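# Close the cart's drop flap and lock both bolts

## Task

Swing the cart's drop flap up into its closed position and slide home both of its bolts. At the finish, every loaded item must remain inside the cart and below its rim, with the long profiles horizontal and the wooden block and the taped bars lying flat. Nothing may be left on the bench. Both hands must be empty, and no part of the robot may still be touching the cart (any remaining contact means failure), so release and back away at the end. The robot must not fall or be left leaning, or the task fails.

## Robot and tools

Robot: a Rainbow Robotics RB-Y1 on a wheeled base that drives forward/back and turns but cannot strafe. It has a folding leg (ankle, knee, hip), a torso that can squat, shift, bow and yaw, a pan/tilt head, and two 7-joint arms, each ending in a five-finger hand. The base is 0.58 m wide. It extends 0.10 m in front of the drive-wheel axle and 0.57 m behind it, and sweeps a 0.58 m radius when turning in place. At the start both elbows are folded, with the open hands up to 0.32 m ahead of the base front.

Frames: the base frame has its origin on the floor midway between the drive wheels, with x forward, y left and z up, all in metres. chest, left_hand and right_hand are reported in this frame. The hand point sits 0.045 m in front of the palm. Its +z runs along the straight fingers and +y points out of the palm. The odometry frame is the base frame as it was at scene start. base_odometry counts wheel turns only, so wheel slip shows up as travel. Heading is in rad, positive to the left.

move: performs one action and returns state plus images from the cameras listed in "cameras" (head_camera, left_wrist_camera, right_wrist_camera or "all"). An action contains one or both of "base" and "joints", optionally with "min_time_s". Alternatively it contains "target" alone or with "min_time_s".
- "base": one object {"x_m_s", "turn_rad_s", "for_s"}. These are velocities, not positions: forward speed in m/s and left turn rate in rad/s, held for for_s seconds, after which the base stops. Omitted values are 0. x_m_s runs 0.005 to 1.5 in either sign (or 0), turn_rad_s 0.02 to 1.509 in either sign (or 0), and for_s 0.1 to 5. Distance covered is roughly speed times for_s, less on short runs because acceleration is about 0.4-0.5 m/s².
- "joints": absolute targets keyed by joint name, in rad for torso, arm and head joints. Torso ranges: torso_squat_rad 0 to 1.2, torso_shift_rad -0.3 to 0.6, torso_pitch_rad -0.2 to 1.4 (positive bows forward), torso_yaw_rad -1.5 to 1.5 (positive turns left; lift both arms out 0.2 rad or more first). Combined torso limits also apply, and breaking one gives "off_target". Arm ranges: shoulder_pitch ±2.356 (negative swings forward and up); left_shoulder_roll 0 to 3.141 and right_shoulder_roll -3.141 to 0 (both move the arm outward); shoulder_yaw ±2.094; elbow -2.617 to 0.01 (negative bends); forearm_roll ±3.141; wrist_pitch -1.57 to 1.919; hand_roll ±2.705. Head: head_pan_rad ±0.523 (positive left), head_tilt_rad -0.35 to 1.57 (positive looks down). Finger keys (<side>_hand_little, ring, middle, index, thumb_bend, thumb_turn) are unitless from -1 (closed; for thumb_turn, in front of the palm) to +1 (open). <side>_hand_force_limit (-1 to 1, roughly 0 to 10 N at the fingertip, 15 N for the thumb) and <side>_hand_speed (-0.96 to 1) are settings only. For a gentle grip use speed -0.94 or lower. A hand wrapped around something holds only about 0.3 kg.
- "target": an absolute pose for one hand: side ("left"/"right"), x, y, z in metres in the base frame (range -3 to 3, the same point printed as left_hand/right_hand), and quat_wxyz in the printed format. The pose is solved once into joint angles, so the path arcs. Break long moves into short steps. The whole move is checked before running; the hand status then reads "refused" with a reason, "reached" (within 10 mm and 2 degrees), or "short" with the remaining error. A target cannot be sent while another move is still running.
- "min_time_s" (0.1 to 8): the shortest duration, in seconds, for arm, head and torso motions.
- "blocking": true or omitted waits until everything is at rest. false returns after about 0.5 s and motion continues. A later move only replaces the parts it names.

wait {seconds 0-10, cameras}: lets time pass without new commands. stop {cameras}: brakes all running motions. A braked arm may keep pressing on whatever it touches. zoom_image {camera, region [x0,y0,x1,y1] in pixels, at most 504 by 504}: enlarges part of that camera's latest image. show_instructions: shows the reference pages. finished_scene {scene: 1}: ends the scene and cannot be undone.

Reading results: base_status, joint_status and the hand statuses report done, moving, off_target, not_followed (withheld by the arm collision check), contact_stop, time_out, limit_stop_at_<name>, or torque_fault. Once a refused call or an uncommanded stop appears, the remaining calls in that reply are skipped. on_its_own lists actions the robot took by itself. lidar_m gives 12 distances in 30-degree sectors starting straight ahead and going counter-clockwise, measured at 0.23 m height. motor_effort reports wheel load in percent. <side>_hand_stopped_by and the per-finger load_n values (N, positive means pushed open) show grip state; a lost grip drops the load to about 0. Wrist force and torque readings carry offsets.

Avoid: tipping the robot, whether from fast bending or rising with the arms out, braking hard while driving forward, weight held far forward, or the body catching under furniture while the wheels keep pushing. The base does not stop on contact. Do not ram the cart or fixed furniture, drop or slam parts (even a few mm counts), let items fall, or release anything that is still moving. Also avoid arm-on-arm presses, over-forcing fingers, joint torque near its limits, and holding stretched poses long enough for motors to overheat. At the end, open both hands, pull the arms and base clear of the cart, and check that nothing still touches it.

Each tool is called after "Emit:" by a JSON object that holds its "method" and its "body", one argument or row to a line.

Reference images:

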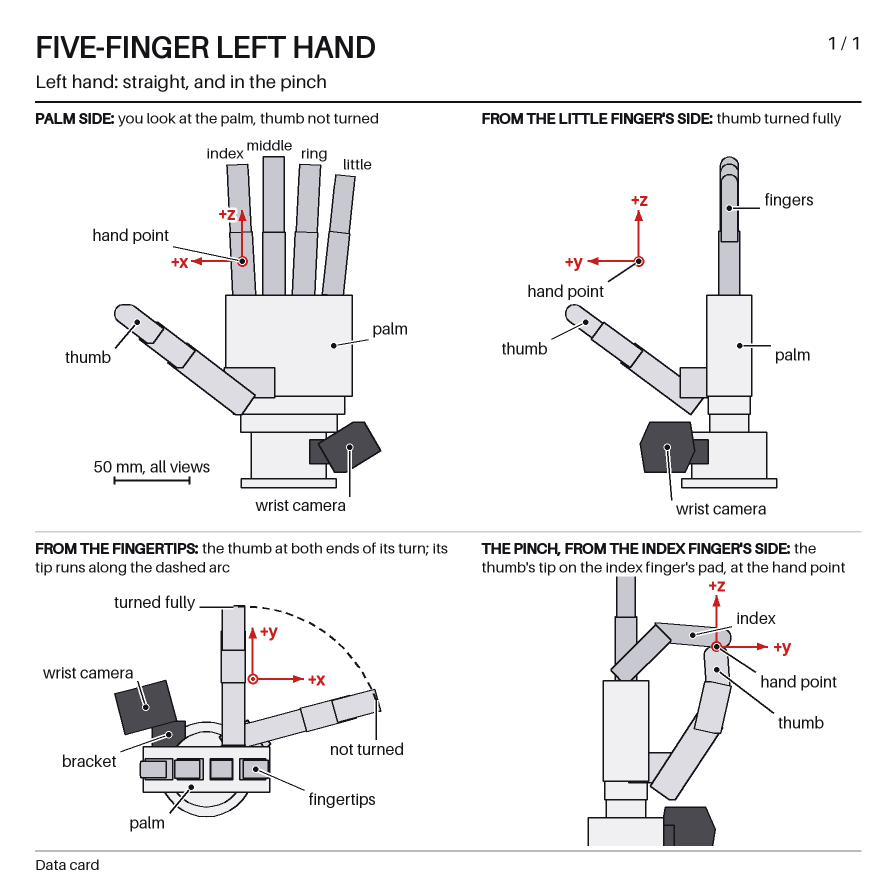

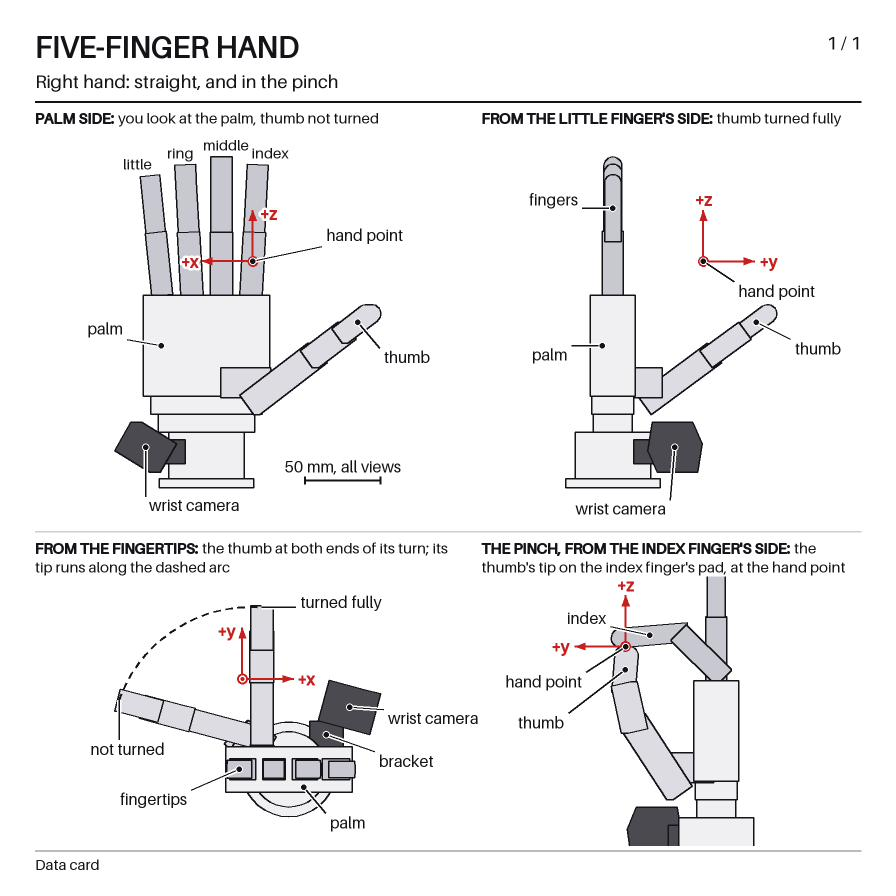

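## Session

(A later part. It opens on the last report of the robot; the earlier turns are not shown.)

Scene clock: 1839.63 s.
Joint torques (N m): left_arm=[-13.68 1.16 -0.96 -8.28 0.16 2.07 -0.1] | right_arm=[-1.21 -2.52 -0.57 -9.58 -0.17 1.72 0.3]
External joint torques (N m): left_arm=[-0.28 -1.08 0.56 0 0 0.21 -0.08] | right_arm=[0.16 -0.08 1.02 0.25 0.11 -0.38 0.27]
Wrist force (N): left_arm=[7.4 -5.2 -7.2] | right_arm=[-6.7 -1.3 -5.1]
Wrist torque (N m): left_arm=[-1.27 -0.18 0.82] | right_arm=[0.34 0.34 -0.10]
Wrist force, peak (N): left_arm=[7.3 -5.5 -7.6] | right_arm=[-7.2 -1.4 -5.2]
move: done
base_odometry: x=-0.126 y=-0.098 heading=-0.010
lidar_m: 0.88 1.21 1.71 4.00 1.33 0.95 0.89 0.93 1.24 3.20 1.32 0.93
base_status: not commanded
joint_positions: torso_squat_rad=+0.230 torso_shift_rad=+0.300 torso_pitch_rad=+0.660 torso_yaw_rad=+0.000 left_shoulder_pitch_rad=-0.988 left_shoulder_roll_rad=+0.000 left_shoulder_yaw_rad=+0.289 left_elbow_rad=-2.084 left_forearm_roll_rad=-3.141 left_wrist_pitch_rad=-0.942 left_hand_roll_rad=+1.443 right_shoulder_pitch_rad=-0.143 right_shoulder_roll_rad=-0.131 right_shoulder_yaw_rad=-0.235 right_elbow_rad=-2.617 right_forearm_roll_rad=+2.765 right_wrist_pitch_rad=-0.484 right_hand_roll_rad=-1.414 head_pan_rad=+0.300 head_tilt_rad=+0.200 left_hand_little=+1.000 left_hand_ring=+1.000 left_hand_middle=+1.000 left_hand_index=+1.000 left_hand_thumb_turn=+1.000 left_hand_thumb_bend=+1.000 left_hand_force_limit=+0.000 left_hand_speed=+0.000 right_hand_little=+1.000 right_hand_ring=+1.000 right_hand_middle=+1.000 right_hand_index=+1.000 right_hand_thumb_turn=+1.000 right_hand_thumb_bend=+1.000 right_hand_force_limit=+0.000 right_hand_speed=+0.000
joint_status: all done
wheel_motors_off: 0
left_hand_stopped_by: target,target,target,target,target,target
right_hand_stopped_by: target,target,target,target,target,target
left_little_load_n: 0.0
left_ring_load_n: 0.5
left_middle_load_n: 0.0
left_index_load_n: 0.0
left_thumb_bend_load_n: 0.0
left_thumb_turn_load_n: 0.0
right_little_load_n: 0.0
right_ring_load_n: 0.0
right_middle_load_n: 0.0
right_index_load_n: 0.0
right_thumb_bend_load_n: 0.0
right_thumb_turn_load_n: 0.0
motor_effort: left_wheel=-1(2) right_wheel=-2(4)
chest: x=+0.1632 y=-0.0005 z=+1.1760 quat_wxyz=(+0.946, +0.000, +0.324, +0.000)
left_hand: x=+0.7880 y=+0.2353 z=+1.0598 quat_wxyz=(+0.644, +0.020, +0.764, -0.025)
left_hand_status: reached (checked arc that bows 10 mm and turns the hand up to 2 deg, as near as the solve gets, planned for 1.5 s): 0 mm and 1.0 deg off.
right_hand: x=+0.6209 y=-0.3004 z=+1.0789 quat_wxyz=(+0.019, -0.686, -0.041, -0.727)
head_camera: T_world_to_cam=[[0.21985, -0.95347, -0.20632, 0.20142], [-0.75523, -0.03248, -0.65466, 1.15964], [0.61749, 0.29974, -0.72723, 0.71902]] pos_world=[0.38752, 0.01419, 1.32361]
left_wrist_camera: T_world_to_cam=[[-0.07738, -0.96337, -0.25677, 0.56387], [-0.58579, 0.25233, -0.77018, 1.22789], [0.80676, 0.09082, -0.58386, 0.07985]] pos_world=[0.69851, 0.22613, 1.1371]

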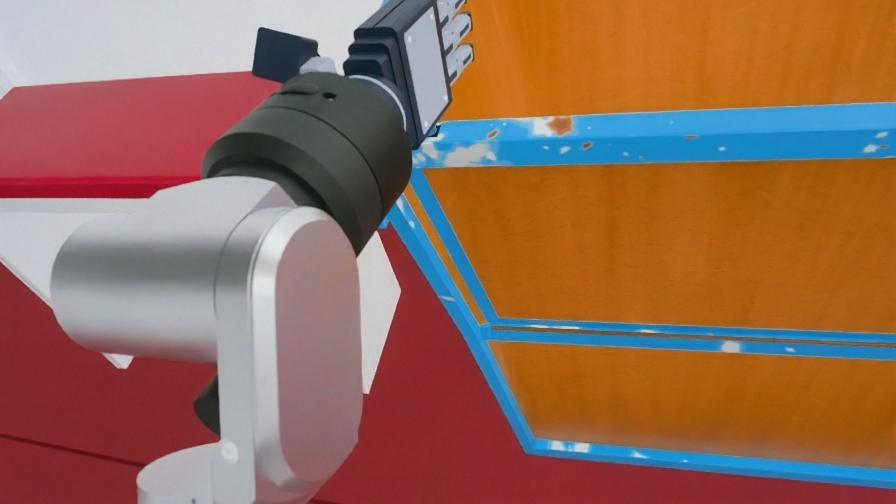

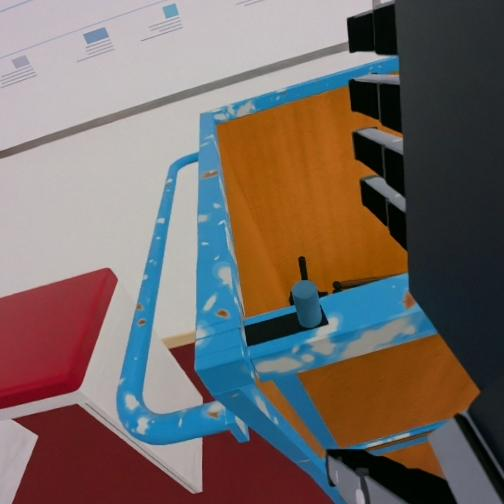

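Emit:
{"method": "move", "body": {
  "target": {"side":"left","x":0.792,"y":0.240,"z":1.02,"quat_wxyz":[0.644,0.014,0.765,-0.018]},
  "min_time_s": 1.2,
  "cameras": ["left_wrist_camera"]
}}

Emit:
{"method": "zoom_image", "body": {
  "camera": "left_wrist_camera",
  "region": [220, 120, 440, 340]
}}

Scene clock: 1848.83 s.
Joint torques (N m): left_arm=[-12.3 0.88 -2.55 -9 0.07 2.02 0.37] | right_arm=[-1.55 -2.31 -0.56 -9.93 -0.53 1.85 0.33]
External joint torques (N m): left_arm=[0.7 -1.21 -1.17 -0.07 -0.03 0.16 0.39] | right_arm=[-0.18 0.13 1.03 -0.11 -0.25 -0.25 0.31]
Wrist force (N): left_arm=[7.3 -5.3 -7.1] | right_arm=[-6.7 -0.8 -5.0]
Wrist torque (N m): left_arm=[-1.29 -0.15 0.93] | right_arm=[0.43 0.34 -0.11]
Wrist force, peak (N): left_arm=[7.8 -5.3 -7.2] | right_arm=[-7.3 -0.8 -5.4]
move: done
base_odometry: x=-0.126 y=-0.098 heading=-0.010
lidar_m: 0.87 1.21 1.71 4.00 1.33 0.95 0.90 0.93 1.24 3.19 1.32 0.93
base_status: not commanded
joint_positions: torso_squat_rad=+0.230 torso_shift_rad=+0.300 torso_pitch_rad=+0.660 torso_yaw_rad=+0.000 left_shoulder_pitch_rad=-0.917 left_shoulder_roll_rad=+0.000 left_shoulder_yaw_rad=+0.274 left_elbow_rad=-1.994 left_forearm_roll_rad=-3.141 left_wrist_pitch_rad=-0.789 left_hand_roll_rad=+1.456 right_shoulder_pitch_rad=-0.143 right_shoulder_roll_rad=-0.131 right_shoulder_yaw_rad=-0.235 right_elbow_rad=-2.617 right_forearm_roll_rad=+2.765 right_wrist_pitch_rad=-0.484 right_hand_roll_rad=-1.414 head_pan_rad=+0.300 head_tilt_rad=+0.200 left_hand_little=+1.000 left_hand_ring=+1.000 left_hand_middle=+1.000 left_hand_index=+1.000 left_hand_thumb_turn=+1.000 left_hand_thumb_bend=+1.000 left_hand_force_limit=+0.000 left_hand_speed=+0.000 right_hand_little=+1.000 right_hand_ring=+1.000 right_hand_middle=+1.000 right_hand_index=+1.000 right_hand_thumb_turn=+1.000 right_hand_thumb_bend=+1.000 right_hand_force_limit=+0.000 right_hand_speed=+0.000
joint_status: all done
wheel_motors_off: 0
left_hand_stopped_by: target,target,target,target,target,target
right_hand_stopped_by: target,target,target,target,target,target
left_little_load_n: 0.0
left_ring_load_n: 0.0
left_middle_load_n: 0.0
left_index_load_n: 0.0
left_thumb_bend_load_n: 0.0
left_thumb_turn_load_n: 0.0
right_little_load_n: 0.0
right_ring_load_n: 0.0
right_middle_load_n: 0.0
right_index_load_n: 0.0
right_thumb_bend_load_n: 0.0
right_thumb_turn_load_n: 0.0
motor_effort: left_wheel=-2(2) right_wheel=-2(4)
chest: x=+0.1632 y=-0.0005 z=+1.1760 quat_wxyz=(+0.946, +0.000, +0.324, +0.000)
left_hand: x=+0.7918 y=+0.2402 z=+1.0200 quat_wxyz=(+0.644, +0.015, +0.765, -0.019)
left_hand_status: reached (checked arc that bows 1 mm and turns the hand up to 1 deg, planned for 1.2 s): 0 mm and 0.2 deg off.
right_hand: x=+0.6209 y=-0.3004 z=+1.0789 quat_wxyz=(+0.019, -0.686, -0.041, -0.727)
left_wrist_camera: T_world_to_cam=[[-0.0633, -0.96361, -0.25972, 0.55066], [-0.59099, 0.2459, -0.76828, 1.20192], [0.80419, 0.10486, -0.58505, 0.05292]] pos_world=[0.70263, 0.22952, 1.0974]

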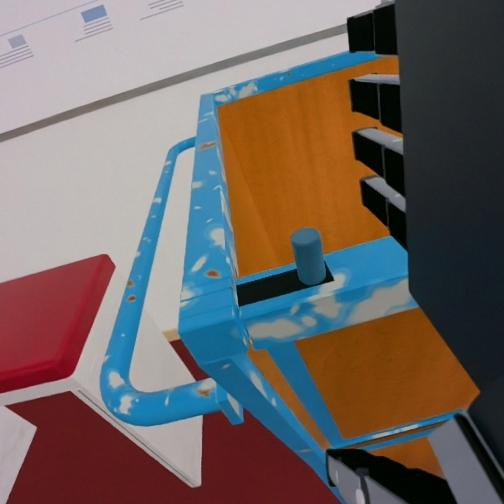

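Scaled by 2.291 from the camera's image (finer frame: 720x720).

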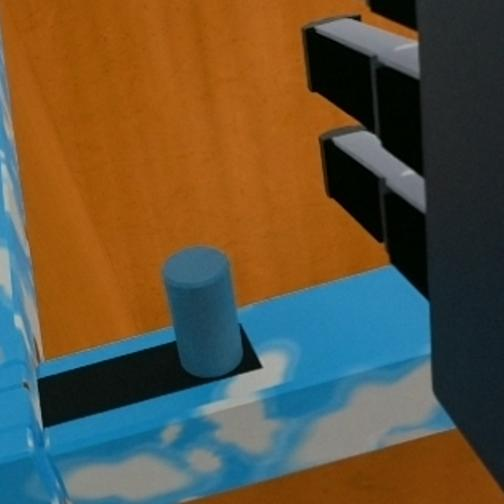

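Emit:
{"method": "move", "body": {
  "target": {"side":"left","x":0.794,"y":0.242,"z":0.998,"quat_wxyz":[0.644,0.014,0.765,-0.018]},
  "min_time_s": 1.2
}}

Emit:
{"method": "move", "body": {
  "target": {"side":"left","x":0.794,"y":0.256,"z":0.998,"quat_wxyz":[0.644,0.014,0.765,-0.018]},
  "min_time_s": 1.2,
  "cameras": ["left_wrist_camera"]
}}

Emit:
{"method": "zoom_image", "body": {
  "camera": "left_wrist_camera",
  "region": [220, 120, 440, 340]
}}

Scene clock: 1854.37 s.
Joint torques (N m): left_arm=[-11.84 3.39 -2.25 -9.31 0.32 2 -0.18] | right_arm=[-1.53 -2.01 -0.97 -9.62 -0.38 1.66 0]
External joint torques (N m): left_arm=[1 1.34 -0.95 -0.09 0.24 0.14 -0.16] | right_arm=[-0.17 0.43 0.63 0.2 -0.1 -0.44 -0.02]
Wrist force (N): left_arm=[7.3 -5.1 -6.7] | right_arm=[-6.9 -0.9 -5.3]
Wrist torque (N m): left_arm=[-1.29 -0.14 0.83] | right_arm=[0.45 0.39 -0.12]
Wrist force, peak (N): left_arm=[7.6 -5.5 -7.1] | right_arm=[-7.4 -1.1 -5.0]
move: done
base_odometry: x=-0.126 y=-0.098 heading=-0.010
lidar_m: 0.88 1.20 1.70 4.00 1.33 0.95 0.90 0.93 1.25 3.19 1.32 0.92
base_status: not commanded
joint_positions: torso_squat_rad=+0.230 torso_shift_rad=+0.300 torso_pitch_rad=+0.660 torso_yaw_rad=+0.000 left_shoulder_pitch_rad=-0.886 left_shoulder_roll_rad=+0.001 left_shoulder_yaw_rad=+0.270 left_elbow_rad=-1.937 left_forearm_roll_rad=-3.131 left_wrist_pitch_rad=-0.704 left_hand_roll_rad=+1.455 right_shoulder_pitch_rad=-0.143 right_shoulder_roll_rad=-0.131 right_shoulder_yaw_rad=-0.235 right_elbow_rad=-2.617 right_forearm_roll_rad=+2.765 right_wrist_pitch_rad=-0.484 right_hand_roll_rad=-1.414 head_pan_rad=+0.300 head_tilt_rad=+0.200 left_hand_little=+1.000 left_hand_ring=+1.000 left_hand_middle=+1.000 left_hand_index=+1.000 left_hand_thumb_turn=+1.000 left_hand_thumb_bend=+1.000 left_hand_force_limit=+0.000 left_hand_speed=+0.000 right_hand_little=+1.000 right_hand_ring=+1.000 right_hand_middle=+1.000 right_hand_index=+1.000 right_hand_thumb_turn=+1.000 right_hand_thumb_bend=+1.000 right_hand_force_limit=+0.000 right_hand_speed=+0.000
joint_status: all done
wheel_motors_off: 0
left_hand_stopped_by: target,target,target,target,target,target
right_hand_stopped_by: target,target,target,target,target,target
left_little_load_n: 0.0
left_ring_load_n: 0.0
left_middle_load_n: 0.0
left_index_load_n: 0.0
left_thumb_bend_load_n: 0.0
left_thumb_turn_load_n: 0.0
right_little_load_n: 0.0
right_ring_load_n: 0.0
right_middle_load_n: 0.0
right_index_load_n: 0.0
right_thumb_bend_load_n: 0.0
right_thumb_turn_load_n: 0.0
motor_effort: left_wheel=-2(2) right_wheel=-3(4)
chest: x=+0.1632 y=-0.0005 z=+1.1760 quat_wxyz=(+0.946, +0.000, +0.324, +0.000)
left_hand: x=+0.7939 y=+0.2420 z=+0.9979 quat_wxyz=(+0.644, +0.014, +0.765, -0.018)
left_hand_status: reached (checked arc that bows 1 mm and turns the hand up to 0 deg, planned for 1.2 s): 0 mm and 0.0 deg off.
right_hand: x=+0.6209 y=-0.3004 z=+1.0789 quat_wxyz=(+0.019, -0.686, -0.041, -0.727)
pictures: none

Scene clock: 1855.90 s.
Joint torques (N m): left_arm=[-11.19 3.38 -0.08 -10.39 0.3 1.72 -0.08] | right_arm=[-1.37 -2.17 -0.89 -9.76 -0.17 1.6 0.11]
External joint torques (N m): left_arm=[1.5 0.66 0.81 -1.14 0.21 -0.14 -0.06] | right_arm=[-0.01 0.27 0.71 0.06 0.11 -0.5 0.09]
Wrist force (N): left_arm=[7.2 -5.4 -7.0] | right_arm=[-6.9 -1.3 -4.9]
Wrist torque (N m): left_arm=[-1.32 -0.14 0.82] | right_arm=[0.34 0.37 -0.11]
Wrist force, peak (N): left_arm=[7.5 -5.3 -7.2] | right_arm=[-7.5 -1.4 -4.9]
move: done
base_odometry: x=-0.126 y=-0.098 heading=-0.010
lidar_m: 0.88 1.21 1.71 4.00 1.33 0.95 0.89 0.93 1.25 3.19 1.33 0.94
base_status: not commanded
joint_positions: torso_squat_rad=+0.230 torso_shift_rad=+0.300 torso_pitch_rad=+0.660 torso_yaw_rad=+0.000 left_shoulder_pitch_rad=-0.876 left_shoulder_roll_rad=+0.039 left_shoulder_yaw_rad=+0.284 left_elbow_rad=-1.942 left_forearm_roll_rad=-3.088 left_wrist_pitch_rad=-0.709 left_hand_roll_rad=+1.453 right_shoulder_pitch_rad=-0.143 right_shoulder_roll_rad=-0.131 right_shoulder_yaw_rad=-0.235 right_elbow_rad=-2.617 right_forearm_roll_rad=+2.765 right_wrist_pitch_rad=-0.484 right_hand_roll_rad=-1.414 head_pan_rad=+0.300 head_tilt_rad=+0.200 left_hand_little=+1.000 left_hand_ring=+1.000 left_hand_middle=+1.000 left_hand_index=+1.000 left_hand_thumb_turn=+1.000 left_hand_thumb_bend=+1.000 left_hand_force_limit=+0.000 left_hand_speed=+0.000 right_hand_little=+1.000 right_hand_ring=+1.000 right_hand_middle=+1.000 right_hand_index=+1.000 right_hand_thumb_turn=+1.000 right_hand_thumb_bend=+1.000 right_hand_force_limit=+0.000 right_hand_speed=+0.000
joint_status: all done
wheel_motors_off: 0
left_hand_stopped_by: target,target,target,target,target,target
right_hand_stopped_by: target,target,target,target,target,target
left_little_load_n: 0.0
left_ring_load_n: 0.0
left_middle_load_n: 0.0
left_index_load_n: 0.0
left_thumb_bend_load_n: 0.0
left_thumb_turn_load_n: 0.0
right_little_load_n: 0.0
right_ring_load_n: 0.0
right_middle_load_n: 0.0
right_index_load_n: 0.0
right_thumb_bend_load_n: 0.0
right_thumb_turn_load_n: -0.5
motor_effort: left_wheel=-2(2) right_wheel=-2(4)
chest: x=+0.1632 y=-0.0005 z=+1.1760 quat_wxyz=(+0.946, +0.000, +0.324, +0.000)
left_hand: x=+0.7938 y=+0.2555 z=+0.9983 quat_wxyz=(+0.644, +0.014, +0.765, -0.018)
left_hand_status: reached (checked arc that bows 1 mm and turns the hand up to 0 deg, planned for 1.2 s): 1 mm and 0.1 deg off.
right_hand: x=+0.6209 y=-0.3004 z=+1.0789 quat_wxyz=(+0.019, -0.686, -0.041, -0.727)
left_wrist_camera: T_world_to_cam=[[-0.05949, -0.96363, -0.26053, 0.55758], [-0.59172, 0.24424, -0.76825, 1.1836], [0.80395, 0.10846, -0.58473, 0.03595]] pos_world=[0.70463, 0.24432, 1.0756]

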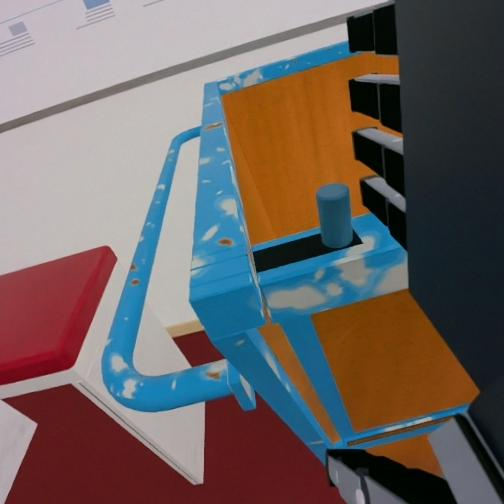

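Scaled by 2.291 from the camera's image (finer frame: 720x720).

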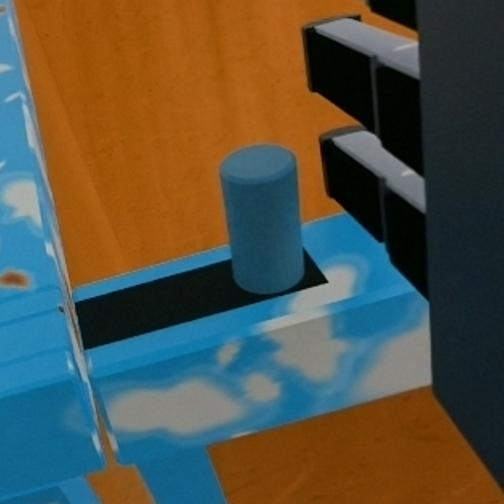

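Emit:
{"method": "move", "body": {
  "target": {"side":"left","x":0.798,"y":0.264,"z":0.997,"quat_wxyz":[0.644,0.014,0.765,-0.018]},
  "min_time_s": 1.2,
  "cameras": ["left_wrist_camera"]
}}

Emit:
{"method": "zoom_image", "body": {
  "camera": "left_wrist_camera",
  "region": [220, 120, 440, 340]
}}

Scene clock: 1866.10 s.
Joint torques (N m): left_arm=[-13.68 4.27 0.55 -9.07 0.35 2.13 -0.24] | right_arm=[-1.6 -2.65 -1.19 -9.74 -0.3 1.86 0.31]
External joint torques (N m): left_arm=[-0.9 1.02 1.18 0.21 0.26 0.27 -0.22] | right_arm=[-0.24 -0.21 0.4 0.08 -0.02 -0.23 0.29]
Wrist force (N): left_arm=[7.1 -5.6 -6.8] | right_arm=[-6.4 -1.0 -5.2]
Wrist torque (N m): left_arm=[-1.35 -0.12 0.82] | right_arm=[0.42 0.30 -0.09]
Wrist force, peak (N): left_arm=[7.5 -5.5 -7.3] | right_arm=[-7.5 -1.0 -4.9]
move: done
base_odometry: x=-0.126 y=-0.098 heading=-0.010
lidar_m: 0.88 1.21 1.71 4.00 1.32 0.95 0.90 0.92 1.24 3.19 1.32 0.93
base_status: not commanded
joint_positions: torso_squat_rad=+0.230 torso_shift_rad=+0.300 torso_pitch_rad=+0.660 torso_yaw_rad=+0.000 left_shoulder_pitch_rad=-0.881 left_shoulder_roll_rad=+0.068 left_shoulder_yaw_rad=+0.296 left_elbow_rad=-1.924 left_forearm_roll_rad=-3.059 left_wrist_pitch_rad=-0.704 left_hand_roll_rad=+1.453 right_shoulder_pitch_rad=-0.143 right_shoulder_roll_rad=-0.131 right_shoulder_yaw_rad=-0.235 right_elbow_rad=-2.617 right_forearm_roll_rad=+2.765 right_wrist_pitch_rad=-0.484 right_hand_roll_rad=-1.414 head_pan_rad=+0.300 head_tilt_rad=+0.200 left_hand_little=+1.000 left_hand_ring=+1.000 left_hand_middle=+1.000 left_hand_index=+1.000 left_hand_thumb_turn=+1.000 left_hand_thumb_bend=+1.000 left_hand_force_limit=+0.000 left_hand_speed=+0.000 right_hand_little=+1.000 right_hand_ring=+1.000 right_hand_middle=+1.000 right_hand_index=+1.000 right_hand_thumb_turn=+1.000 right_hand_thumb_bend=+1.000 right_hand_force_limit=+0.000 right_hand_speed=+0.000
joint_status: all done
wheel_motors_off: 0
left_hand_stopped_by: target,target,target,target,target,target
right_hand_stopped_by: target,target,target,target,target,target
left_little_load_n: 0.0
left_ring_load_n: 0.0
left_middle_load_n: 0.0
left_index_load_n: 0.0
left_thumb_bend_load_n: 0.0
left_thumb_turn_load_n: 0.0
right_little_load_n: 0.0
right_ring_load_n: 0.0
right_middle_load_n: 0.0
right_index_load_n: 0.0
right_thumb_bend_load_n: 0.0
right_thumb_turn_load_n: 0.0
motor_effort: left_wheel=-2(2) right_wheel=-4(5)
chest: x=+0.1632 y=-0.0005 z=+1.1760 quat_wxyz=(+0.946, +0.000, +0.324, +0.000)
left_hand: x=+0.7975 y=+0.2640 z=+0.9970 quat_wxyz=(+0.644, +0.013, +0.765, -0.018)
left_hand_status: reached (checked arc that bows 0 mm and turns the hand up to 0 deg, planned for 1.2 s): 1 mm and 0.1 deg off.
right_hand: x=+0.6209 y=-0.3004 z=+1.0789 quat_wxyz=(+0.019, -0.686, -0.041, -0.727)
left_wrist_camera: T_world_to_cam=[[-0.0597, -0.96378, -0.25994, 0.56524], [-0.59217, 0.24383, -0.76804, 1.18305], [0.8036, 0.10807, -0.58527, 0.0322]] pos_world=[0.70843, 0.25282, 1.0744]

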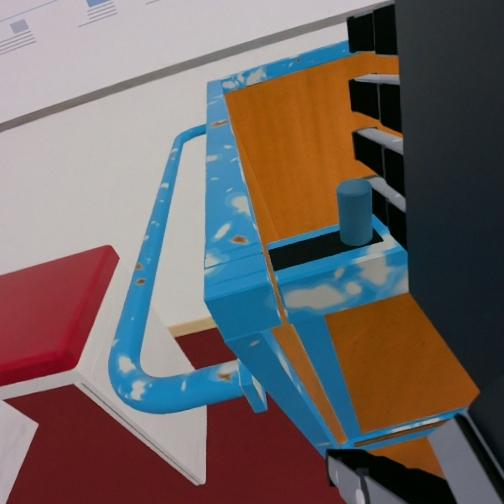

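Scaled by 2.291 from the camera's image (finer frame: 720x720).

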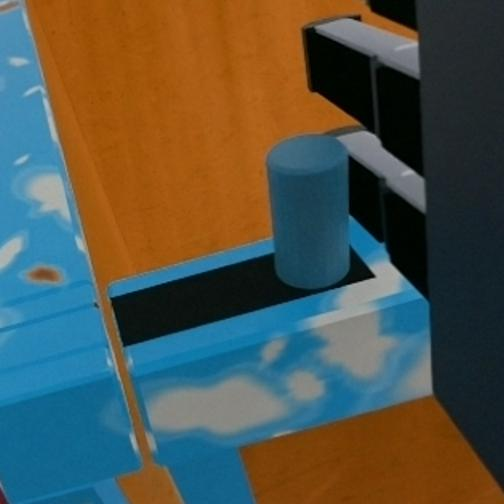

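Emit:
{"method": "move", "body": {
  "target": {"side":"left","x":0.798,"y":0.274,"z":0.997,"quat_wxyz":[0.644,0.014,0.765,-0.018]},
  "min_time_s": 1.2,
  "cameras": ["left_wrist_camera"]
}}

Emit:
{"method": "zoom_image", "body": {
  "camera": "left_wrist_camera",
  "region": [220, 120, 440, 340]
}}

Scene clock: 1872.67 s.
Joint torques (N m): left_arm=[-11.12 5.87 2.56 -9.29 -0.23 2.16 -0.36] | right_arm=[-1.15 -2.48 -1.08 -9.98 -0.27 1.69 0.24]
External joint torques (N m): left_arm=[1.56 2.13 2.88 0 -0.32 0.3 -0.34] | right_arm=[0.22 -0.04 0.51 -0.16 0.01 -0.41 0.22]
Wrist force (N): left_arm=[7.1 -8.6 -8.4] | right_arm=[-6.8 -1.1 -5.0]
Wrist torque (N m): left_arm=[-1.16 -0.12 0.81] | right_arm=[0.41 0.37 -0.11]
Wrist force, peak (N): left_arm=[9.2 -8.6 -8.2] | right_arm=[-7.2 -1.2 -5.3]
move: done
base_odometry: x=-0.126 y=-0.098 heading=-0.010
lidar_m: 0.88 1.21 1.71 4.00 1.34 0.96 0.90 0.93 1.25 3.18 1.33 0.93
base_status: not commanded
joint_positions: torso_squat_rad=+0.230 torso_shift_rad=+0.300 torso_pitch_rad=+0.660 torso_yaw_rad=+0.000 left_shoulder_pitch_rad=-0.874 left_shoulder_roll_rad=+0.097 left_shoulder_yaw_rad=+0.305 left_elbow_rad=-1.922 left_forearm_roll_rad=-3.026 left_wrist_pitch_rad=-0.705 left_hand_roll_rad=+1.451 right_shoulder_pitch_rad=-0.143 right_shoulder_roll_rad=-0.131 right_shoulder_yaw_rad=-0.235 right_elbow_rad=-2.617 right_forearm_roll_rad=+2.765 right_wrist_pitch_rad=-0.484 right_hand_roll_rad=-1.414 head_pan_rad=+0.300 head_tilt_rad=+0.200 left_hand_little=+1.000 left_hand_ring=+1.000 left_hand_middle=+1.000 left_hand_index=+1.000 left_hand_thumb_turn=+1.000 left_hand_thumb_bend=+1.000 left_hand_force_limit=+0.000 left_hand_speed=+0.000 right_hand_little=+1.000 right_hand_ring=+1.000 right_hand_middle=+1.000 right_hand_index=+1.000 right_hand_thumb_turn=+1.000 right_hand_thumb_bend=+1.000 right_hand_force_limit=+0.000 right_hand_speed=+0.000
joint_status: all done
wheel_motors_off: 0
left_hand_stopped_by: target,target,target,target,target,target
right_hand_stopped_by: target,target,target,target,target,target
left_little_load_n: 0.0
left_ring_load_n: 0.0
left_middle_load_n: 0.0
left_index_load_n: 0.5
left_thumb_bend_load_n: 0.0
left_thumb_turn_load_n: 0.0
right_little_load_n: 0.0
right_ring_load_n: 0.0
right_middle_load_n: 0.0
right_index_load_n: 0.0
right_thumb_bend_load_n: 0.5
right_thumb_turn_load_n: 0.0
motor_effort: left_wheel=-1(2) right_wheel=-3(4)
chest: x=+0.1632 y=-0.0005 z=+1.1760 quat_wxyz=(+0.946, +0.000, +0.324, +0.000)
left_hand: x=+0.7979 y=+0.2732 z=+0.9972 quat_wxyz=(+0.644, +0.014, +0.765, -0.018)
left_hand_status: reached (checked arc that bows 1 mm and turns the hand up to 0 deg, planned for 1.2 s): 1 mm and 0.0 deg off.
right_hand: x=+0.6209 y=-0.3004 z=+1.0789 quat_wxyz=(+0.019, -0.686, -0.041, -0.727)
left_wrist_camera: T_world_to_cam=[[-0.06048, -0.96374, -0.25989, 0.57483], [-0.59154, 0.24433, -0.76836, 1.18078], [0.804, 0.10727, -0.58487, 0.03049]] pos_world=[0.70873, 0.26222, 1.0745]

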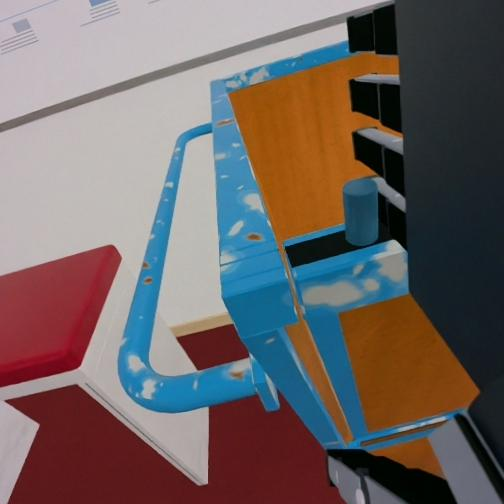

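Scaled by 2.291 from the camera's image (finer frame: 720x720).

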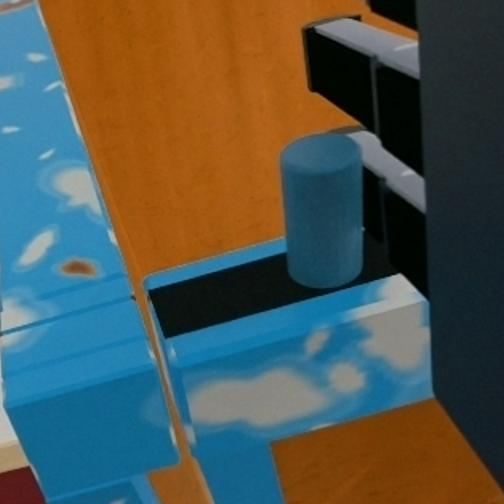

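Emit:
{"method": "move", "body": {
  "target": {"side":"left","x":0.798,"y":0.286,"z":0.997,"quat_wxyz":[0.644,0.014,0.765,-0.018]},
  "min_time_s": 1.2,
  "cameras": ["left_wrist_camera"]
}}

Emit:
{"method": "zoom_image", "body": {
  "camera": "left_wrist_camera",
  "region": [220, 120, 440, 340]
}}

Scene clock: 1876.53 s.
Joint torques (N m): left_arm=[-10.88 6.08 2.98 -9.15 -0.37 2.09 -0.29] | right_arm=[-1.91 -2.06 -1.27 -9.75 -0.52 1.71 0]
External joint torques (N m): left_arm=[1.66 1.72 2.94 0.14 -0.46 0.23 -0.27] | right_arm=[-0.54 0.39 0.32 0.08 -0.24 -0.38 -0.02]
Wrist force (N): left_arm=[6.7 -8.2 -8.2] | right_arm=[-6.9 -1.2 -4.8]
Wrist torque (N m): left_arm=[-1.11 -0.17 0.80] | right_arm=[0.35 0.39 -0.10]
Wrist force, peak (N): left_arm=[8.5 -8.5 -9.3] | right_arm=[-7.4 -1.1 -5.1]
move: done
base_odometry: x=-0.126 y=-0.098 heading=-0.010
lidar_m: 0.88 1.20 1.70 3.99 1.34 0.96 0.90 0.92 1.24 3.19 1.32 0.93
base_status: not commanded
joint_positions: torso_squat_rad=+0.230 torso_shift_rad=+0.300 torso_pitch_rad=+0.660 torso_yaw_rad=+0.000 left_shoulder_pitch_rad=-0.865 left_shoulder_roll_rad=+0.131 left_shoulder_yaw_rad=+0.318 left_elbow_rad=-1.920 left_forearm_roll_rad=-2.986 left_wrist_pitch_rad=-0.705 left_hand_roll_rad=+1.449 right_shoulder_pitch_rad=-0.143 right_shoulder_roll_rad=-0.131 right_shoulder_yaw_rad=-0.235 right_elbow_rad=-2.617 right_forearm_roll_rad=+2.765 right_wrist_pitch_rad=-0.484 right_hand_roll_rad=-1.414 head_pan_rad=+0.300 head_tilt_rad=+0.200 left_hand_little=+1.000 left_hand_ring=+1.000 left_hand_middle=+1.000 left_hand_index=+1.000 left_hand_thumb_turn=+1.000 left_hand_thumb_bend=+1.000 left_hand_force_limit=+0.000 left_hand_speed=+0.000 right_hand_little=+1.000 right_hand_ring=+1.000 right_hand_middle=+1.000 right_hand_index=+1.000 right_hand_thumb_turn=+1.000 right_hand_thumb_bend=+1.000 right_hand_force_limit=+0.000 right_hand_speed=+0.000
joint_status: all done
wheel_motors_off: 0
left_hand_stopped_by: target,target,target,target,target,target
right_hand_stopped_by: target,target,target,target,target,target
left_little_load_n: 0.0
left_ring_load_n: 0.0
left_middle_load_n: 0.0
left_index_load_n: 0.5
left_thumb_bend_load_n: 0.0
left_thumb_turn_load_n: 0.0
right_little_load_n: 0.0
right_ring_load_n: 0.0
right_middle_load_n: 0.0
right_index_load_n: 0.0
right_thumb_bend_load_n: 0.0
right_thumb_turn_load_n: 0.0
motor_effort: left_wheel=-2(2) right_wheel=-3(4)
chest: x=+0.1632 y=-0.0005 z=+1.1760 quat_wxyz=(+0.946, +0.000, +0.324, +0.000)
left_hand: x=+0.7979 y=+0.2852 z=+0.9973 quat_wxyz=(+0.644, +0.014, +0.765, -0.018)
left_hand_status: reached (checked arc that bows 1 mm and turns the hand up to 0 deg, planned for 1.2 s): 1 mm and 0.0 deg off.
right_hand: x=+0.6209 y=-0.3004 z=+1.0789 quat_wxyz=(+0.019, -0.686, -0.041, -0.727)
left_wrist_camera: T_world_to_cam=[[-0.06015, -0.96373, -0.26, 0.58623], [-0.5915, 0.24422, -0.76843, 1.17809], [0.80406, 0.10756, -0.58474, 0.02907]] pos_world=[0.70873, 0.27412, 1.0747]

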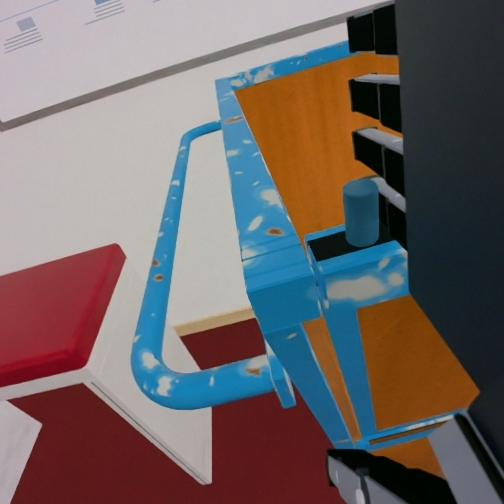

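Scaled by 2.291 from the camera's image (finer frame: 720x720).

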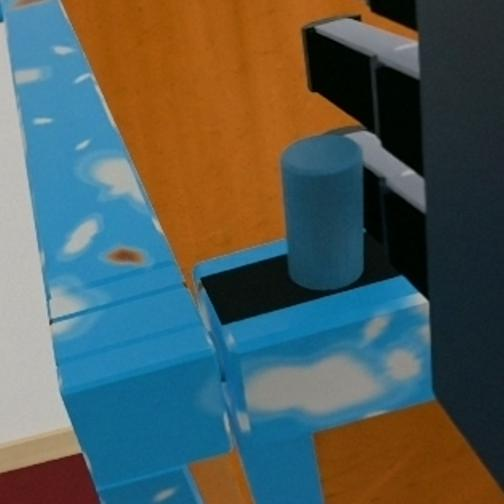

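Emit:
{"method": "move", "body": {
  "target": {"side":"left","x":0.798,"y":0.293,"z":0.997,"quat_wxyz":[0.644,0.014,0.765,-0.018]},
  "min_time_s": 1.0,
  "cameras": ["left_wrist_camera"]
}}

Emit:
{"method": "zoom_image", "body": {
  "camera": "left_wrist_camera",
  "region": [220, 120, 440, 340]
}}

Scene clock: 1880.17 s.
Joint torques (N m): left_arm=[-10.43 6.79 3.11 -8.8 -0.28 2.01 -0.25] | right_arm=[-1.17 -2.5 -0.79 -9.49 -0.29 1.8 0.22]
External joint torques (N m): left_arm=[2.03 2.06 2.83 0.49 -0.37 0.15 -0.22] | right_arm=[0.19 -0.06 0.8 0.33 -0.01 -0.3 0.2]
Wrist force (N): left_arm=[6.4 -8.2 -8.9] | right_arm=[-6.8 -1.2 -5.2]
Wrist torque (N m): left_arm=[-1.05 -0.15 0.78] | right_arm=[0.37 0.34 -0.12]
Wrist force, peak (N): left_arm=[8.2 -8.7 -9.2] | right_arm=[-7.2 -0.9 -5.4]
move: done
base_odometry: x=-0.126 y=-0.098 heading=-0.010
lidar_m: 0.88 1.21 1.70 4.00 1.34 0.96 0.90 0.92 1.25 3.19 1.32 0.93
base_status: not commanded
joint_positions: torso_squat_rad=+0.230 torso_shift_rad=+0.300 torso_pitch_rad=+0.660 torso_yaw_rad=+0.000 left_shoulder_pitch_rad=-0.859 left_shoulder_roll_rad=+0.153 left_shoulder_yaw_rad=+0.325 left_elbow_rad=-1.918 left_forearm_roll_rad=-2.960 left_wrist_pitch_rad=-0.704 left_hand_roll_rad=+1.447 right_shoulder_pitch_rad=-0.143 right_shoulder_roll_rad=-0.131 right_shoulder_yaw_rad=-0.235 right_elbow_rad=-2.617 right_forearm_roll_rad=+2.765 right_wrist_pitch_rad=-0.484 right_hand_roll_rad=-1.414 head_pan_rad=+0.300 head_tilt_rad=+0.200 left_hand_little=+1.000 left_hand_ring=+1.000 left_hand_middle=+1.000 left_hand_index=+1.000 left_hand_thumb_turn=+1.000 left_hand_thumb_bend=+1.000 left_hand_force_limit=+0.000 left_hand_speed=+0.000 right_hand_little=+1.000 right_hand_ring=+1.000 right_hand_middle=+1.000 right_hand_index=+1.000 right_hand_thumb_turn=+1.000 right_hand_thumb_bend=+1.000 right_hand_force_limit=+0.000 right_hand_speed=+0.000
joint_status: all done
wheel_motors_off: 0
left_hand_stopped_by: target,target,target,target,target,target
right_hand_stopped_by: target,target,target,target,target,target
left_little_load_n: 0.0
left_ring_load_n: 0.0
left_middle_load_n: 0.0
left_index_load_n: 0.0
left_thumb_bend_load_n: 0.0
left_thumb_turn_load_n: 0.0
right_little_load_n: 0.0
right_ring_load_n: 0.0
right_middle_load_n: 0.0
right_index_load_n: 0.0
right_thumb_bend_load_n: 0.0
right_thumb_turn_load_n: 0.0
motor_effort: left_wheel=-2(2) right_wheel=-3(4)
chest: x=+0.1632 y=-0.0005 z=+1.1760 quat_wxyz=(+0.946, +0.000, +0.324, +0.000)
left_hand: x=+0.7980 y=+0.2923 z=+0.9972 quat_wxyz=(+0.644, +0.014, +0.765, -0.018)
left_hand_status: reached (checked arc that bows 1 mm and turns the hand up to 0 deg, planned for 1.0 s): 1 mm and 0.0 deg off.
right_hand: x=+0.6209 y=-0.3004 z=+1.0789 quat_wxyz=(+0.019, -0.686, -0.041, -0.727)
left_wrist_camera: T_world_to_cam=[[-0.06081, -0.96376, -0.25976, 0.59334], [-0.5913, 0.24444, -0.76851, 1.17613], [0.80415, 0.10686, -0.58474, 0.02823]] pos_world=[0.70883, 0.28132, 1.0745]

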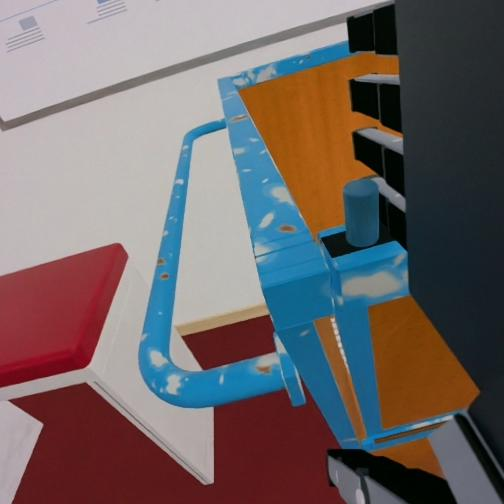

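Scaled by 2.291 from the camera's image (finer frame: 720x720).

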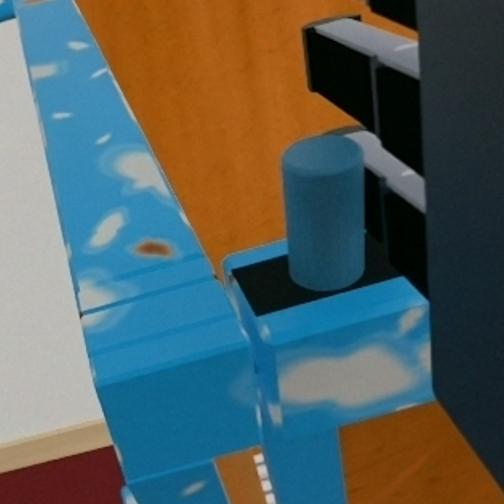

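Emit:
{"method": "move", "body": {
  "target": {"side":"left","x":0.798,"y":0.300,"z":0.997,"quat_wxyz":[0.644,0.014,0.765,-0.018]},
  "min_time_s": 1.0,
  "cameras": ["left_wrist_camera"]
}}

Emit:
{"method": "zoom_image", "body": {
  "camera": "left_wrist_camera",
  "region": [260, 140, 440, 320]
}}

Scene clock: 1883.77 s.
Joint torques (N m): left_arm=[-10.45 6.93 3.49 -8.79 -0.23 2.01 -0.25] | right_arm=[-1.69 -3.02 -0.85 -9.85 -0.39 1.82 0.25]
External joint torques (N m): left_arm=[1.91 1.83 3 0.5 -0.33 0.14 -0.23] | right_arm=[-0.33 -0.58 0.74 -0.03 -0.11 -0.28 0.22]
Wrist force (N): left_arm=[6.6 -8.4 -9.2] | right_arm=[-6.3 -1.0 -4.8]
Wrist torque (N m): left_arm=[-1.08 -0.14 0.79] | right_arm=[0.40 0.26 -0.07]
Wrist force, peak (N): left_arm=[8.5 -8.4 -9.1] | right_arm=[-7.2 -1.0 -5.3]
move: done
base_odometry: x=-0.126 y=-0.098 heading=-0.010
lidar_m: 0.88 1.21 1.71 3.99 1.33 0.96 0.89 0.92 1.24 3.19 1.33 0.93
base_status: not commanded
joint_positions: torso_squat_rad=+0.230 torso_shift_rad=+0.300 torso_pitch_rad=+0.660 torso_yaw_rad=+0.000 left_shoulder_pitch_rad=-0.853 left_shoulder_roll_rad=+0.173 left_shoulder_yaw_rad=+0.332 left_elbow_rad=-1.915 left_forearm_roll_rad=-2.936 left_wrist_pitch_rad=-0.702 left_hand_roll_rad=+1.446 right_shoulder_pitch_rad=-0.143 right_shoulder_roll_rad=-0.131 right_shoulder_yaw_rad=-0.235 right_elbow_rad=-2.617 right_forearm_roll_rad=+2.765 right_wrist_pitch_rad=-0.484 right_hand_roll_rad=-1.414 head_pan_rad=+0.300 head_tilt_rad=+0.200 left_hand_little=+1.000 left_hand_ring=+1.000 left_hand_middle=+1.000 left_hand_index=+1.000 left_hand_thumb_turn=+1.000 left_hand_thumb_bend=+1.000 left_hand_force_limit=+0.000 left_hand_speed=+0.000 right_hand_little=+1.000 right_hand_ring=+1.000 right_hand_middle=+1.000 right_hand_index=+1.000 right_hand_thumb_turn=+1.000 right_hand_thumb_bend=+1.000 right_hand_force_limit=+0.000 right_hand_speed=+0.000
joint_status: all done
wheel_motors_off: 0
left_hand_stopped_by: target,target,target,target,target,target
right_hand_stopped_by: target,target,target,target,target,target
left_little_load_n: 0.0
left_ring_load_n: 0.0
left_middle_load_n: 0.5
left_index_load_n: 0.5
left_thumb_bend_load_n: 0.0
left_thumb_turn_load_n: 0.0
right_little_load_n: 0.0
right_ring_load_n: 0.0
right_middle_load_n: 0.0
right_index_load_n: 0.0
right_thumb_bend_load_n: 0.0
right_thumb_turn_load_n: 0.0
motor_effort: left_wheel=-1(2) right_wheel=-3(4)
chest: x=+0.1632 y=-0.0005 z=+1.1760 quat_wxyz=(+0.946, +0.000, +0.324, +0.000)
left_hand: x=+0.7980 y=+0.2993 z=+0.9971 quat_wxyz=(+0.644, +0.014, +0.765, -0.018)
left_hand_status: reached (checked arc that bows 1 mm and turns the hand up to 0 deg, planned for 1.0 s): 1 mm and 0.0 deg off.
right_hand: x=+0.6209 y=-0.3004 z=+1.0789 quat_wxyz=(+0.019, -0.686, -0.041, -0.727)
left_wrist_camera: T_world_to_cam=[[-0.0608, -0.96376, -0.25975, 0.60008], [-0.5913, 0.24444, -0.76851, 1.17442], [0.80415, 0.10686, -0.58474, 0.02748]] pos_world=[0.70883, 0.28832, 1.0745]

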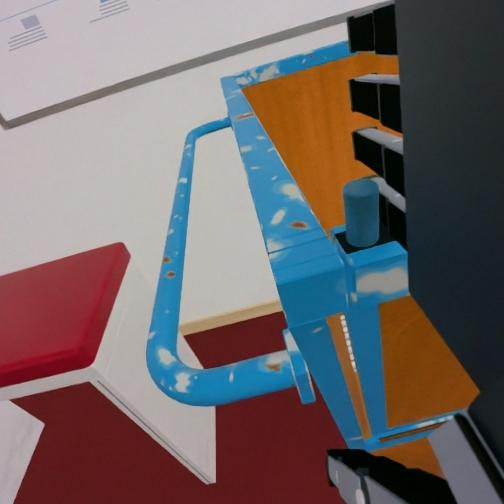

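Scaled by 2.800 from the camera's image (finer frame: 720x720).

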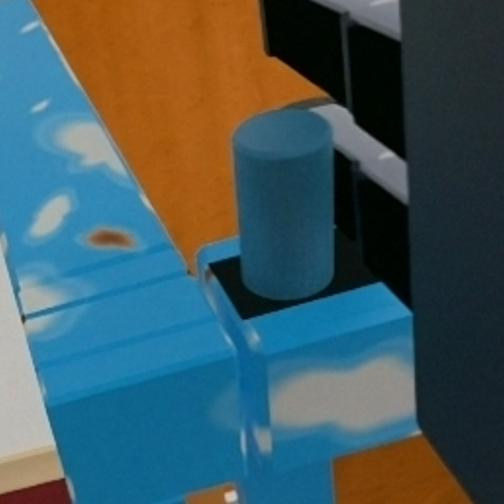

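Emit:
{"method": "move", "body": {
  "target": {"side":"left","x":0.798,"y":0.307,"z":0.997,"quat_wxyz":[0.644,0.014,0.765,-0.018]},
  "min_time_s": 1.0,
  "cameras": ["left_wrist_camera"]
}}

Emit:
{"method": "zoom_image", "body": {
  "camera": "left_wrist_camera",
  "region": [260, 140, 440, 320]
}}

Scene clock: 1887.17 s.
Joint torques (N m): left_arm=[-9.58 8.75 6.36 -8.7 -1.56 2.29 -0.44] | right_arm=[-1.3 -2.19 -0.79 -9.94 -0.44 1.86 0.07]
External joint torques (N m): left_arm=[2.7 3.32 5.66 0.57 -1.66 0.42 -0.42] | right_arm=[0.06 0.25 0.81 -0.12 -0.16 -0.24 0.05]
Wrist force (N): left_arm=[6.9 -12.9 -9.4] | right_arm=[-6.5 -1.3 -4.7]
Wrist torque (N m): left_arm=[-0.97 -0.19 0.84] | right_arm=[0.34 0.31 -0.11]
Wrist force, peak (N): left_arm=[8.5 -16.0 -8.3] | right_arm=[-7.3 -1.1 -5.2]
move: done
base_odometry: x=-0.126 y=-0.098 heading=-0.010
lidar_m: 0.88 1.21 1.71 3.99 1.34 0.96 0.90 0.93 1.24 3.19 1.32 0.93
base_status: not commanded
joint_positions: torso_squat_rad=+0.230 torso_shift_rad=+0.300 torso_pitch_rad=+0.660 torso_yaw_rad=+0.000 left_shoulder_pitch_rad=-0.848 left_shoulder_roll_rad=+0.193 left_shoulder_yaw_rad=+0.339 left_elbow_rad=-1.911 left_forearm_roll_rad=-2.912 left_wrist_pitch_rad=-0.700 left_hand_roll_rad=+1.444 right_shoulder_pitch_rad=-0.143 right_shoulder_roll_rad=-0.131 right_shoulder_yaw_rad=-0.235 right_elbow_rad=-2.617 right_forearm_roll_rad=+2.765 right_wrist_pitch_rad=-0.484 right_hand_roll_rad=-1.414 head_pan_rad=+0.300 head_tilt_rad=+0.200 left_hand_little=+1.000 left_hand_ring=+1.000 left_hand_middle=+1.000 left_hand_index=+1.000 left_hand_thumb_turn=+1.000 left_hand_thumb_bend=+1.000 left_hand_force_limit=+0.000 left_hand_speed=+0.000 right_hand_little=+1.000 right_hand_ring=+1.000 right_hand_middle=+1.000 right_hand_index=+1.000 right_hand_thumb_turn=+1.000 right_hand_thumb_bend=+1.000 right_hand_force_limit=+0.000 right_hand_speed=+0.000
joint_status: all done
wheel_motors_off: 0
left_hand_stopped_by: target,target,target,target,target,target
right_hand_stopped_by: target,target,target,target,target,target
left_little_load_n: 0.0
left_ring_load_n: 0.0
left_middle_load_n: 0.0
left_index_load_n: 0.5
left_thumb_bend_load_n: 0.0
left_thumb_turn_load_n: 0.0
right_little_load_n: 0.0
right_ring_load_n: 0.0
right_middle_load_n: 0.0
right_index_load_n: 0.0
right_thumb_bend_load_n: 0.5
right_thumb_turn_load_n: 0.5
motor_effort: left_wheel=-1(2) right_wheel=-3(4)
chest: x=+0.1632 y=-0.0006 z=+1.1760 quat_wxyz=(+0.946, +0.000, +0.324, +0.000)
left_hand: x=+0.7981 y=+0.3056 z=+0.9971 quat_wxyz=(+0.644, +0.014, +0.765, -0.019)
left_hand_status: reached (checked arc that bows 1 mm and turns the hand up to 0 deg, planned for 1.0 s): 1 mm and 0.1 deg off.
right_hand: x=+0.6209 y=-0.3005 z=+1.0789 quat_wxyz=(+0.019, -0.686, -0.041, -0.727)
left_wrist_camera: T_world_to_cam=[[-0.06191, -0.96382, -0.25928, 0.60655], [-0.59106, 0.24473, -0.7686, 1.17276], [0.80425, 0.10566, -0.58483, 0.0271]] pos_world=[0.70893, 0.29472, 1.0745]

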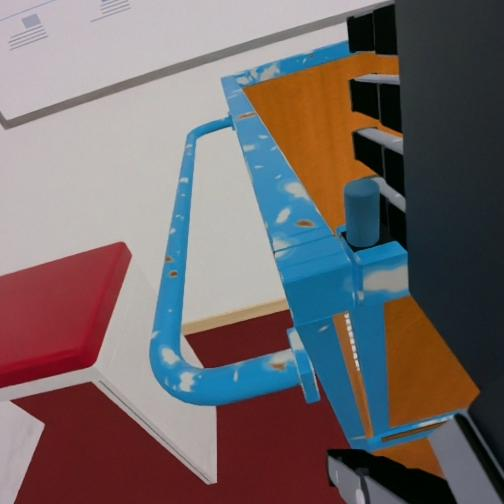

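Scaled by 2.800 from the camera's image (finer frame: 720x720).

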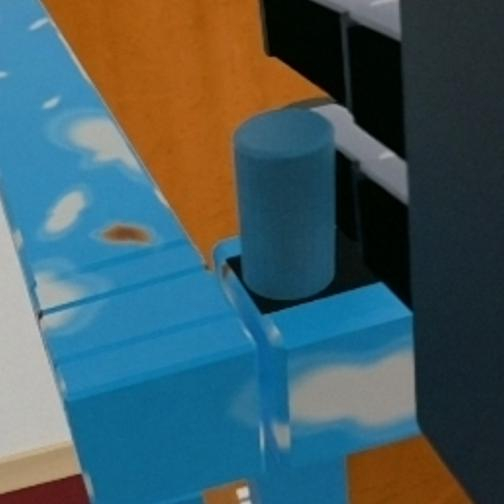

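Emit:
{"method": "move", "body": {
  "target": {"side":"left","x":0.798,"y":0.313,"z":0.997,"quat_wxyz":[0.644,0.014,0.765,-0.018]},
  "min_time_s": 1.0,
  "cameras": ["left_wrist_camera"]
}}

Emit:
{"method": "zoom_image", "body": {
  "camera": "left_wrist_camera",
  "region": [260, 140, 440, 320]
}}

Scene clock: 1894.23 s.
Joint torques (N m): left_arm=[-9.27 9.61 7.6 -8.41 -1.71 2.32 -0.41] | right_arm=[-1.07 -2.03 -0.78 -9.5 -0.24 1.81 0.04]
External joint torques (N m): left_arm=[2.93 3.86 6.7 0.86 -1.81 0.46 -0.39] | right_arm=[0.29 0.41 0.81 0.32 0.04 -0.29 0.02]
Wrist force (N): left_arm=[7.1 -15.4 -9.6] | right_arm=[-6.7 -0.9 -5.3]
Wrist torque (N m): left_arm=[-0.85 -0.17 0.81] | right_arm=[0.46 0.35 -0.06]
Wrist force, peak (N): left_arm=[8.2 -18.3 -9.0] | right_arm=[-7.0 -0.9 -5.5]
move: done
base_odometry: x=-0.126 y=-0.098 heading=-0.010
lidar_m: 0.88 1.21 1.71 4.00 1.33 0.96 0.90 0.93 1.25 3.19 1.32 0.93
base_status: not commanded
joint_positions: torso_squat_rad=+0.230 torso_shift_rad=+0.300 torso_pitch_rad=+0.660 torso_yaw_rad=+0.000 left_shoulder_pitch_rad=-0.843 left_shoulder_roll_rad=+0.211 left_shoulder_yaw_rad=+0.345 left_elbow_rad=-1.907 left_forearm_roll_rad=-2.891 left_wrist_pitch_rad=-0.698 left_hand_roll_rad=+1.442 right_shoulder_pitch_rad=-0.143 right_shoulder_roll_rad=-0.131 right_shoulder_yaw_rad=-0.235 right_elbow_rad=-2.617 right_forearm_roll_rad=+2.765 right_wrist_pitch_rad=-0.484 right_hand_roll_rad=-1.414 head_pan_rad=+0.300 head_tilt_rad=+0.200 left_hand_little=+1.000 left_hand_ring=+1.000 left_hand_middle=+1.000 left_hand_index=+1.000 left_hand_thumb_turn=+1.000 left_hand_thumb_bend=+1.000 left_hand_force_limit=+0.000 left_hand_speed=+0.000 right_hand_little=+1.000 right_hand_ring=+1.000 right_hand_middle=+1.000 right_hand_index=+1.000 right_hand_thumb_turn=+1.000 right_hand_thumb_bend=+1.000 right_hand_force_limit=+0.000 right_hand_speed=+0.000
joint_status: all done
wheel_motors_off: 0
left_hand_stopped_by: target,target,target,target,target,target
right_hand_stopped_by: target,target,target,target,target,target
left_little_load_n: 0.0
left_ring_load_n: 0.0
left_middle_load_n: 0.0
left_index_load_n: 0.5
left_thumb_bend_load_n: 0.0
left_thumb_turn_load_n: 0.0
right_little_load_n: 0.0
right_ring_load_n: 0.0
right_middle_load_n: 0.0
right_index_load_n: 0.0
right_thumb_bend_load_n: 0.0
right_thumb_turn_load_n: 0.0
motor_effort: left_wheel=-1(2) right_wheel=-2(4)
chest: x=+0.1632 y=-0.0006 z=+1.1760 quat_wxyz=(+0.946, +0.000, +0.324, +0.000)
left_hand: x=+0.7981 y=+0.3114 z=+0.9971 quat_wxyz=(+0.644, +0.014, +0.765, -0.019)
left_hand_status: reached (checked arc that bows 0 mm and turns the hand up to 0 deg, planned for 1.0 s): 2 mm and 0.1 deg off.
right_hand: x=+0.6208 y=-0.3006 z=+1.0789 quat_wxyz=(+0.019, -0.686, -0.041, -0.727)
left_wrist_camera: T_world_to_cam=[[-0.06225, -0.96384, -0.25912, 0.61231], [-0.59092, 0.24482, -0.76869, 1.17127], [0.80433, 0.10527, -0.58479, 0.0265]] pos_world=[0.70893, 0.30062, 1.0745]

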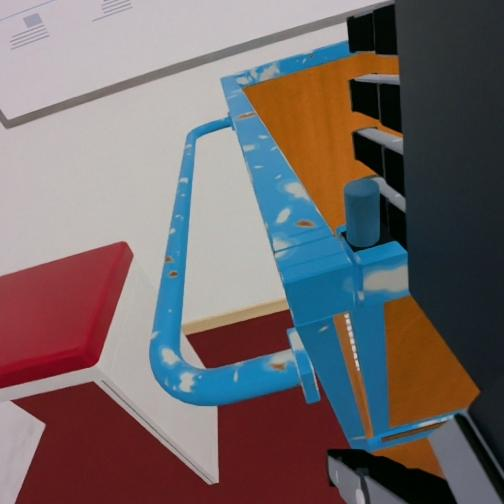

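Scaled by 2.800 from the camera's image (finer frame: 720x720).

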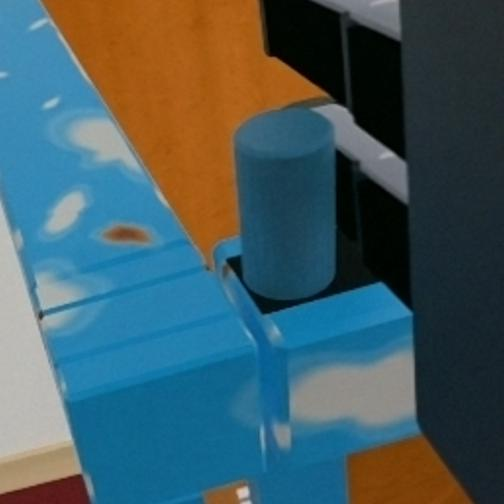

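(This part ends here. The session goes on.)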